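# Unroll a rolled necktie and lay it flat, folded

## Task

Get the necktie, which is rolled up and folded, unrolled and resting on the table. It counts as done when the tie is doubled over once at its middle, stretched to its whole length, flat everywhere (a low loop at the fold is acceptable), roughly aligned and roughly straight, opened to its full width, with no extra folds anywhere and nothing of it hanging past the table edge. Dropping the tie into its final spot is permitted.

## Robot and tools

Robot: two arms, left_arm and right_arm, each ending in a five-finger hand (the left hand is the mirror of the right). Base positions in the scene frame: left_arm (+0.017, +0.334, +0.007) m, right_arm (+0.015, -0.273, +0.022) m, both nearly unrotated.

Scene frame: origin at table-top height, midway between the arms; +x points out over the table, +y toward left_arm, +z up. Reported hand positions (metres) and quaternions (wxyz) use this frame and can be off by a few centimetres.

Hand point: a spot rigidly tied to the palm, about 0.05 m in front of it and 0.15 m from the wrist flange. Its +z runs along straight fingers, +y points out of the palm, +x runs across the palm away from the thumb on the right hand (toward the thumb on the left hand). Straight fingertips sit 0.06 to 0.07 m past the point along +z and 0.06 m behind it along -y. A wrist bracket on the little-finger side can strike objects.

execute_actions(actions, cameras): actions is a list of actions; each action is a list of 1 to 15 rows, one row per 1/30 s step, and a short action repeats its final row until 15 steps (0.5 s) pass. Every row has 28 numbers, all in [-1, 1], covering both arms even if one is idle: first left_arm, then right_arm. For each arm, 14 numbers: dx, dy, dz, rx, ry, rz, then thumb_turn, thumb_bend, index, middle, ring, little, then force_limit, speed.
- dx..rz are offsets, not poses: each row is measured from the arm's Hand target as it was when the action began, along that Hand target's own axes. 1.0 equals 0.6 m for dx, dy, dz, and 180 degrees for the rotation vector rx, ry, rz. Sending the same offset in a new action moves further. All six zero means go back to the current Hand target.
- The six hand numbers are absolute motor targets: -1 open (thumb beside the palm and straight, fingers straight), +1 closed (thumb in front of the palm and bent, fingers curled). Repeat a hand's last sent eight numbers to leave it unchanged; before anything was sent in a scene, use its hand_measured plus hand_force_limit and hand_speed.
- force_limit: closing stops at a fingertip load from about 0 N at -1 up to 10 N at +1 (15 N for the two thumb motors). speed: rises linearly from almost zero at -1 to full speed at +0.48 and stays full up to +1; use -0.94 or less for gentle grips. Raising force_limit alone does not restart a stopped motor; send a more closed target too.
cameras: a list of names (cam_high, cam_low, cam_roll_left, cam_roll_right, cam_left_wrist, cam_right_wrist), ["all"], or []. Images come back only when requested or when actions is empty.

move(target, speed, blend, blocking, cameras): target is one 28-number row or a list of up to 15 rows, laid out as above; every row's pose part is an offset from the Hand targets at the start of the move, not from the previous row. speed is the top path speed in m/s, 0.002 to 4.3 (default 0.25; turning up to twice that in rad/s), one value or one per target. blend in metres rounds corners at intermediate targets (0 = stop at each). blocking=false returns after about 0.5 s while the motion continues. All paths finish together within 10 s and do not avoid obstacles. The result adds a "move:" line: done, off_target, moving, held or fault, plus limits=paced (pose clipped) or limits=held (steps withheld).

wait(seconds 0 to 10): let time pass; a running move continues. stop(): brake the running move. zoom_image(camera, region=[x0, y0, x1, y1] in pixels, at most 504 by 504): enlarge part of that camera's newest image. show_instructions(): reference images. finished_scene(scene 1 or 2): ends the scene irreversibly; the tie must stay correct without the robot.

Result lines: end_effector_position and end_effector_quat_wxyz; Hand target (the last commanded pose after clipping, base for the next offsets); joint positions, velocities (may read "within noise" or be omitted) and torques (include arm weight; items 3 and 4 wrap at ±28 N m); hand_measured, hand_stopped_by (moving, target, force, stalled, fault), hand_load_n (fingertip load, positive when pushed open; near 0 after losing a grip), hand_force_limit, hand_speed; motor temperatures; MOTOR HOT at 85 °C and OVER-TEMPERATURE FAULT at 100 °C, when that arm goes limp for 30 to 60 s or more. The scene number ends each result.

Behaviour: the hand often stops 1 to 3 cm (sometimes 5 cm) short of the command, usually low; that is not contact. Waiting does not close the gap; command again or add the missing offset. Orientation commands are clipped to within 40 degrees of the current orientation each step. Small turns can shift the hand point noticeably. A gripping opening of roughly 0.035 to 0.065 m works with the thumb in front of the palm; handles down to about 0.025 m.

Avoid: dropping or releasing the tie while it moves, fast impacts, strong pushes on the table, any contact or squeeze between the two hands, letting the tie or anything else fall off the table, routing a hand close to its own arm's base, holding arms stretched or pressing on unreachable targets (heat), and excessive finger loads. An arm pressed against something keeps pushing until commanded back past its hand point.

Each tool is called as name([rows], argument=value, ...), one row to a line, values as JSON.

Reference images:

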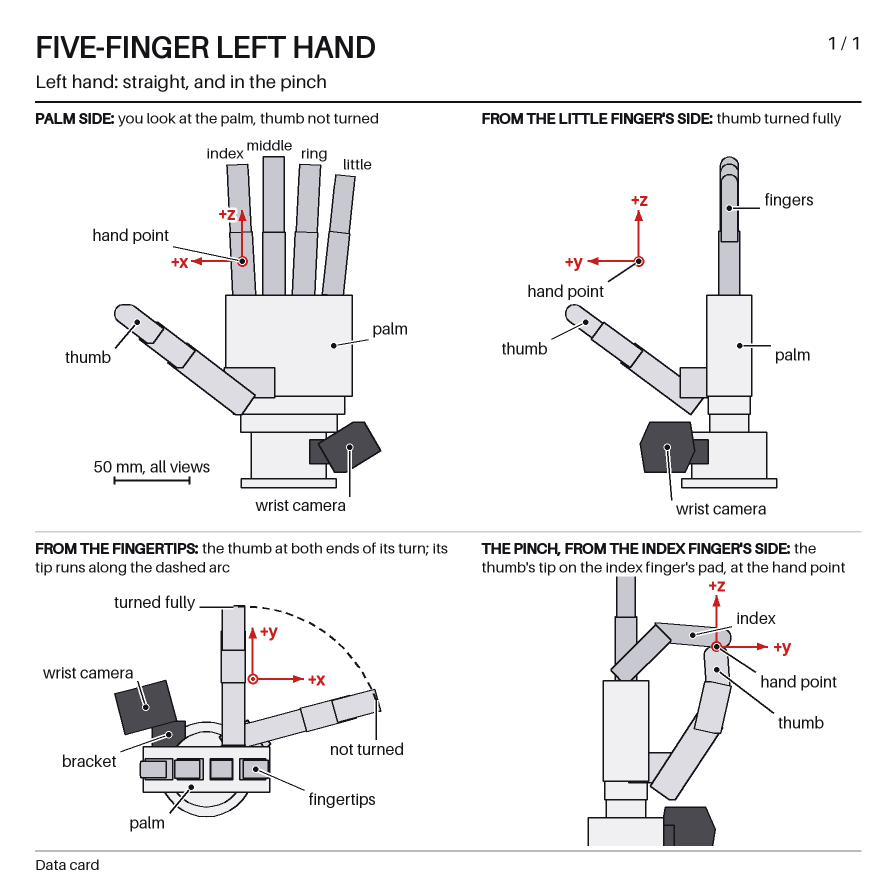

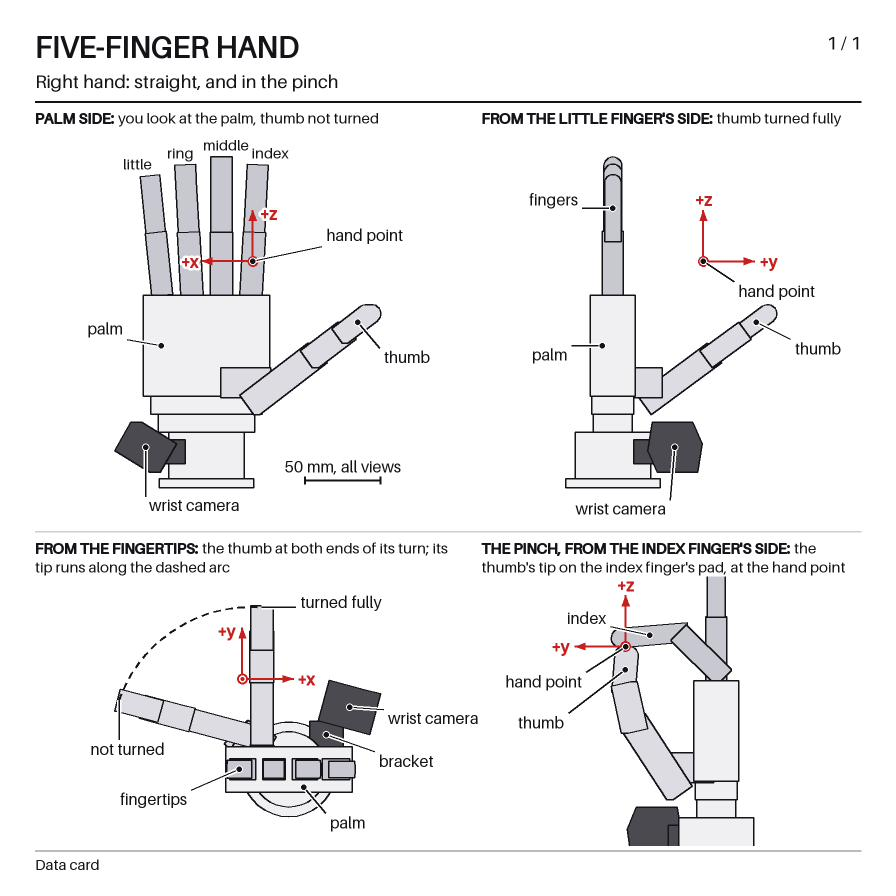

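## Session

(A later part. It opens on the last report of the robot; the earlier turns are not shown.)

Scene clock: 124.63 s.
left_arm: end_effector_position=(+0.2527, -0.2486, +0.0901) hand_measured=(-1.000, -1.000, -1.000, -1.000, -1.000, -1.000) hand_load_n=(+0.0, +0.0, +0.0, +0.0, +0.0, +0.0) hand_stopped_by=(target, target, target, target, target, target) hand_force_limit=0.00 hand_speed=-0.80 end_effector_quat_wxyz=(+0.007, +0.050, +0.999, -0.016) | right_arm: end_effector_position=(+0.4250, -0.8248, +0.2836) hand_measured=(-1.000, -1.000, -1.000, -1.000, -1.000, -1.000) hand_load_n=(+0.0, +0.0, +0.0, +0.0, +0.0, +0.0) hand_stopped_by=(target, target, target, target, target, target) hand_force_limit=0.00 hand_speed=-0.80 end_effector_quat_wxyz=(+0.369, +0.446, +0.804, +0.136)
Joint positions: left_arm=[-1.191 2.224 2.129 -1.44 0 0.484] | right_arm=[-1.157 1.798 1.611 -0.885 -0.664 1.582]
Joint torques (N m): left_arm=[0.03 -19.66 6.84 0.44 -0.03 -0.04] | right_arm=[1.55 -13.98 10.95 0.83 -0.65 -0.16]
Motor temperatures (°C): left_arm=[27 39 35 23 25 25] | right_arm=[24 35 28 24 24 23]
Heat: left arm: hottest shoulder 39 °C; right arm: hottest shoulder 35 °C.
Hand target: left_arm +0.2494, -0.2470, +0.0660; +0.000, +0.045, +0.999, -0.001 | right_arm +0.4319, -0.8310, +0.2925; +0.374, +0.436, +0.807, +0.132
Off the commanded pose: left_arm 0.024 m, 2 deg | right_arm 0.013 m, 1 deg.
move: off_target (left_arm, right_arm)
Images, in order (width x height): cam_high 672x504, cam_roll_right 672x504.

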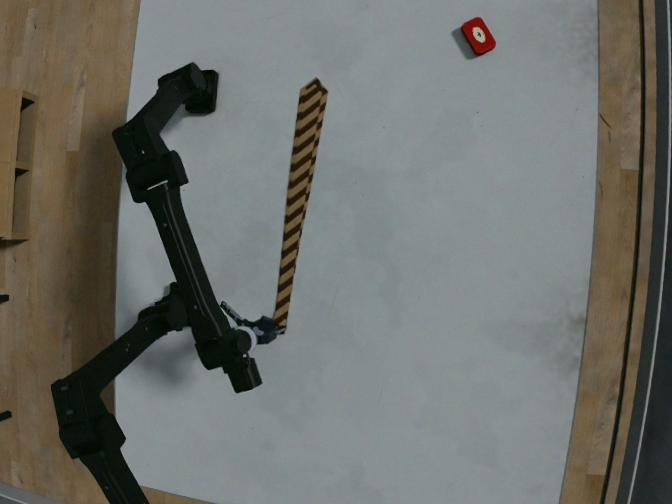

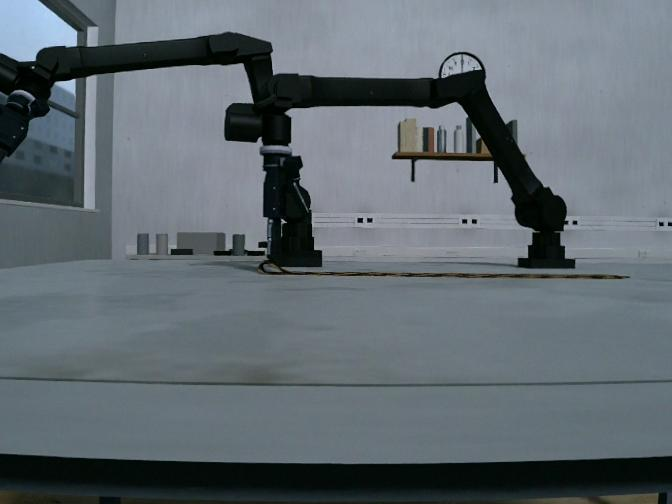

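Just touching; press down further ~1.5 cm.

move(target=[0,-0.005,0.022,0,0,0,-1,-1,-1,-1,-1,-1,0,-0.8,0,0,0,0,0,0,-1,-1,-1,-1,-1,-1,0,-0.8], speed=0.05, cameras=["cam_roll_right"])

zoom_image(camera="cam_roll_right", region=[220, 230, 320, 290])

move([
  [0,-0.005,-0.16,0,0,0,-1,-1,-1,-1,-1,-1,0,-0.8,0,0,0,0,0,0,-1,-1,-1,-1,-1,-1,0,-0.8],
  [0.2,0.4,-0.16,0,0,0,-1,-1,-1,-1,-1,-1,0,-0.8,0,0,0,0,0,0,-1,-1,-1,-1,-1,-1,0,-0.8],
], speed=[0.1,0.25], cameras=["cam_high","cam_low","cam_roll_right","cam_roll_left"])

zoom_image(camera="cam_roll_right", region=[220, 230, 320, 290])

zoom_image(camera="cam_high", region=[240, 260, 340, 360])

zoom_image(camera="cam_low", region=[290, 200, 410, 270])

Scene clock: 131.87 s.
left_arm: end_effector_position=(+0.2546, -0.2537, +0.0830) hand_measured=(-1.000, -1.000, -1.000, -1.000, -1.000, -1.000) hand_load_n=(+0.0, +0.0, +0.0, +0.0, +0.0, +0.0) hand_stopped_by=(target, target, target, target, target, target) hand_force_limit=0.00 hand_speed=-0.80 end_effector_quat_wxyz=(+0.010, +0.049, +0.999, -0.022) | right_arm: end_effector_position=(+0.4250, -0.8248, +0.2836) hand_measured=(-1.000, -1.000, -1.000, -1.000, -1.000, -1.000) hand_load_n=(+0.0, +0.0, +0.0, -0.5, +0.0, +0.0) hand_stopped_by=(target, target, target, target, target, target) hand_force_limit=0.00 hand_speed=-0.80 end_effector_quat_wxyz=(+0.369, +0.446, +0.804, +0.136)
Joint positions: left_arm=[-1.191 2.234 2.129 -1.418 0 0.482] | right_arm=[-1.157 1.798 1.611 -0.885 -0.664 1.582]
Joint torques (N m): left_arm=[-0.15 -19.25 6.35 0.5 -0.03 -0.04] | right_arm=[1.49 -14.04 10.96 0.81 -0.65 -0.16]
Heat: left arm: hottest shoulder 39 °C; right arm: hottest shoulder 35 °C.
Hand target: left_arm +0.2491, -0.2499, +0.0529; +0.000, +0.045, +0.999, -0.001 | right_arm +0.4319, -0.8310, +0.2925; +0.374, +0.436, +0.807, +0.132
Off the commanded pose: left_arm 0.031 m, 3 deg | right_arm 0.013 m, 1 deg.
move: off_target (left_arm, right_arm)
Images, in order (width x height): cam_roll_right 672x504.

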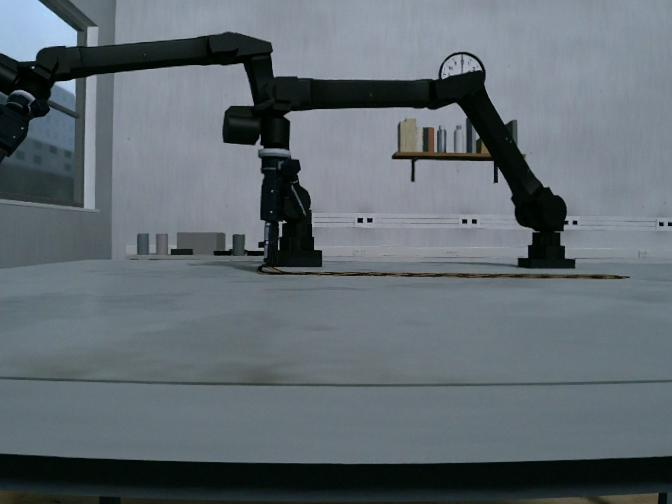

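Scaled by 5.040 from the camera's 672x504 image, which has a finer 960x720 frame.

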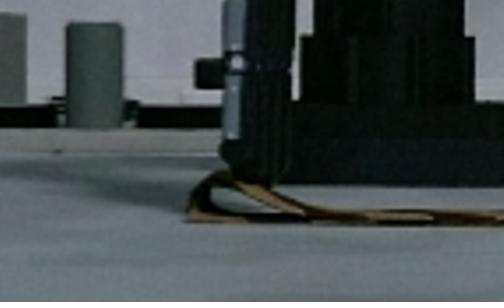

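Scene clock: 134.77 s.
left_arm: end_effector_position=(+0.1525, -0.0014, +0.1525) hand_measured=(-1.000, -1.000, -1.000, -1.000, -1.000, -1.000) hand_load_n=(+0.0, +0.0, +0.0, +0.0, +0.0, +0.0) hand_stopped_by=(target, target, target, target, target, target) hand_force_limit=0.00 hand_speed=-0.80 end_effector_quat_wxyz=(+0.000, +0.048, +0.999, -0.001) | right_arm: end_effector_position=(+0.4250, -0.8248, +0.2836) hand_measured=(-1.000, -1.000, -1.000, -1.000, -1.000, -1.000) hand_load_n=(+0.0, +0.0, +0.0, +0.0, -0.5, +0.0) hand_stopped_by=(target, target, target, target, target, target) hand_force_limit=0.00 hand_speed=-0.80 end_effector_quat_wxyz=(+0.369, +0.446, +0.804, +0.136)
Joint positions: left_arm=[-1.191 1.492 1.229 -1.305 0 0.48] | right_arm=[-1.157 1.798 1.611 -0.885 -0.664 1.582]
Joint torques (N m): left_arm=[0.21 -11.4 6.69 0.39 -0.02 0.01] | right_arm=[1.67 -14.1 10.93 0.83 -0.65 -0.15]
Heat: left arm: hottest shoulder 39 °C; right arm: hottest shoulder 35 °C.
Hand target: left_arm +0.1511, -0.0001, +0.1484; +0.000, +0.045, +0.999, -0.001 | right_arm +0.4319, -0.8310, +0.2925; +0.374, +0.436, +0.807, +0.132
Off the commanded pose: left_arm 0.005 m, 0 deg | right_arm 0.013 m, 1 deg.
move: off_target (right_arm)
Images, in order (width x height): cam_high 672x504, cam_low 672x504, cam_roll_left 672x504, cam_roll_right 672x504.

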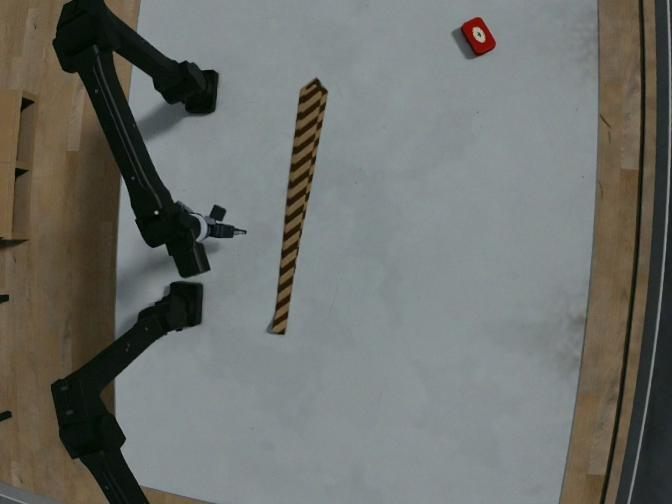

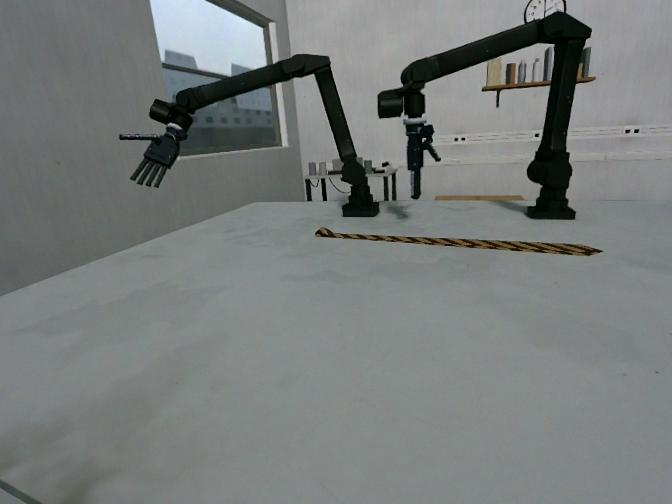

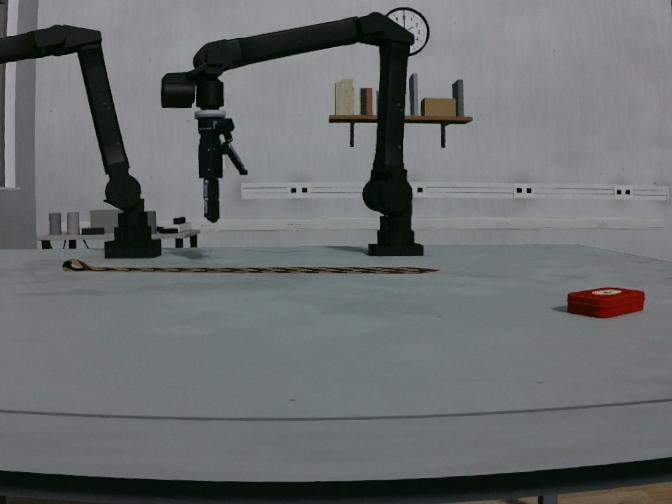

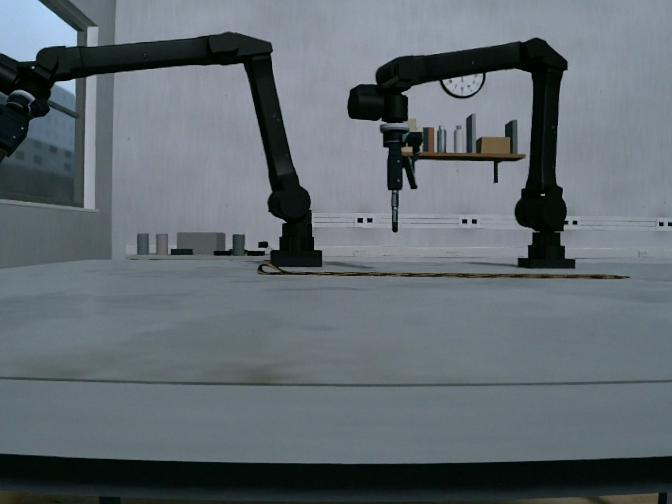

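Scaled by 5.040 from the camera's 672x504 image, which has a finer 960x720 frame.

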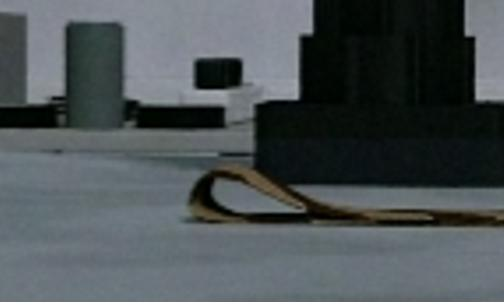

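Scaled by 5.040 from the camera's 672x504 image, which has a finer 960x720 frame.

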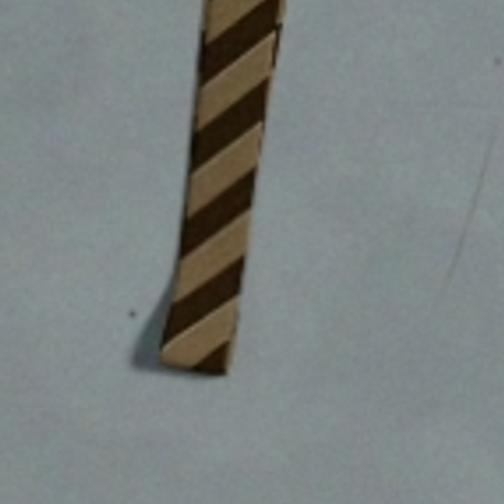

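Scaled by 4.200 from the camera's 672x504 image, which has a finer 960x720 frame.

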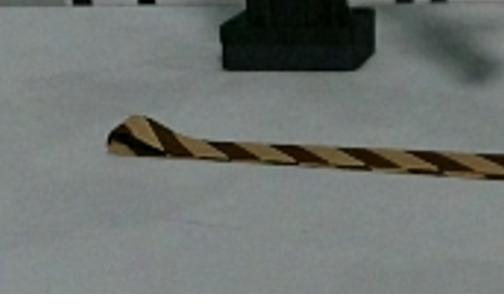

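finished_scene(scene=1)

The scene is finished: the task was done.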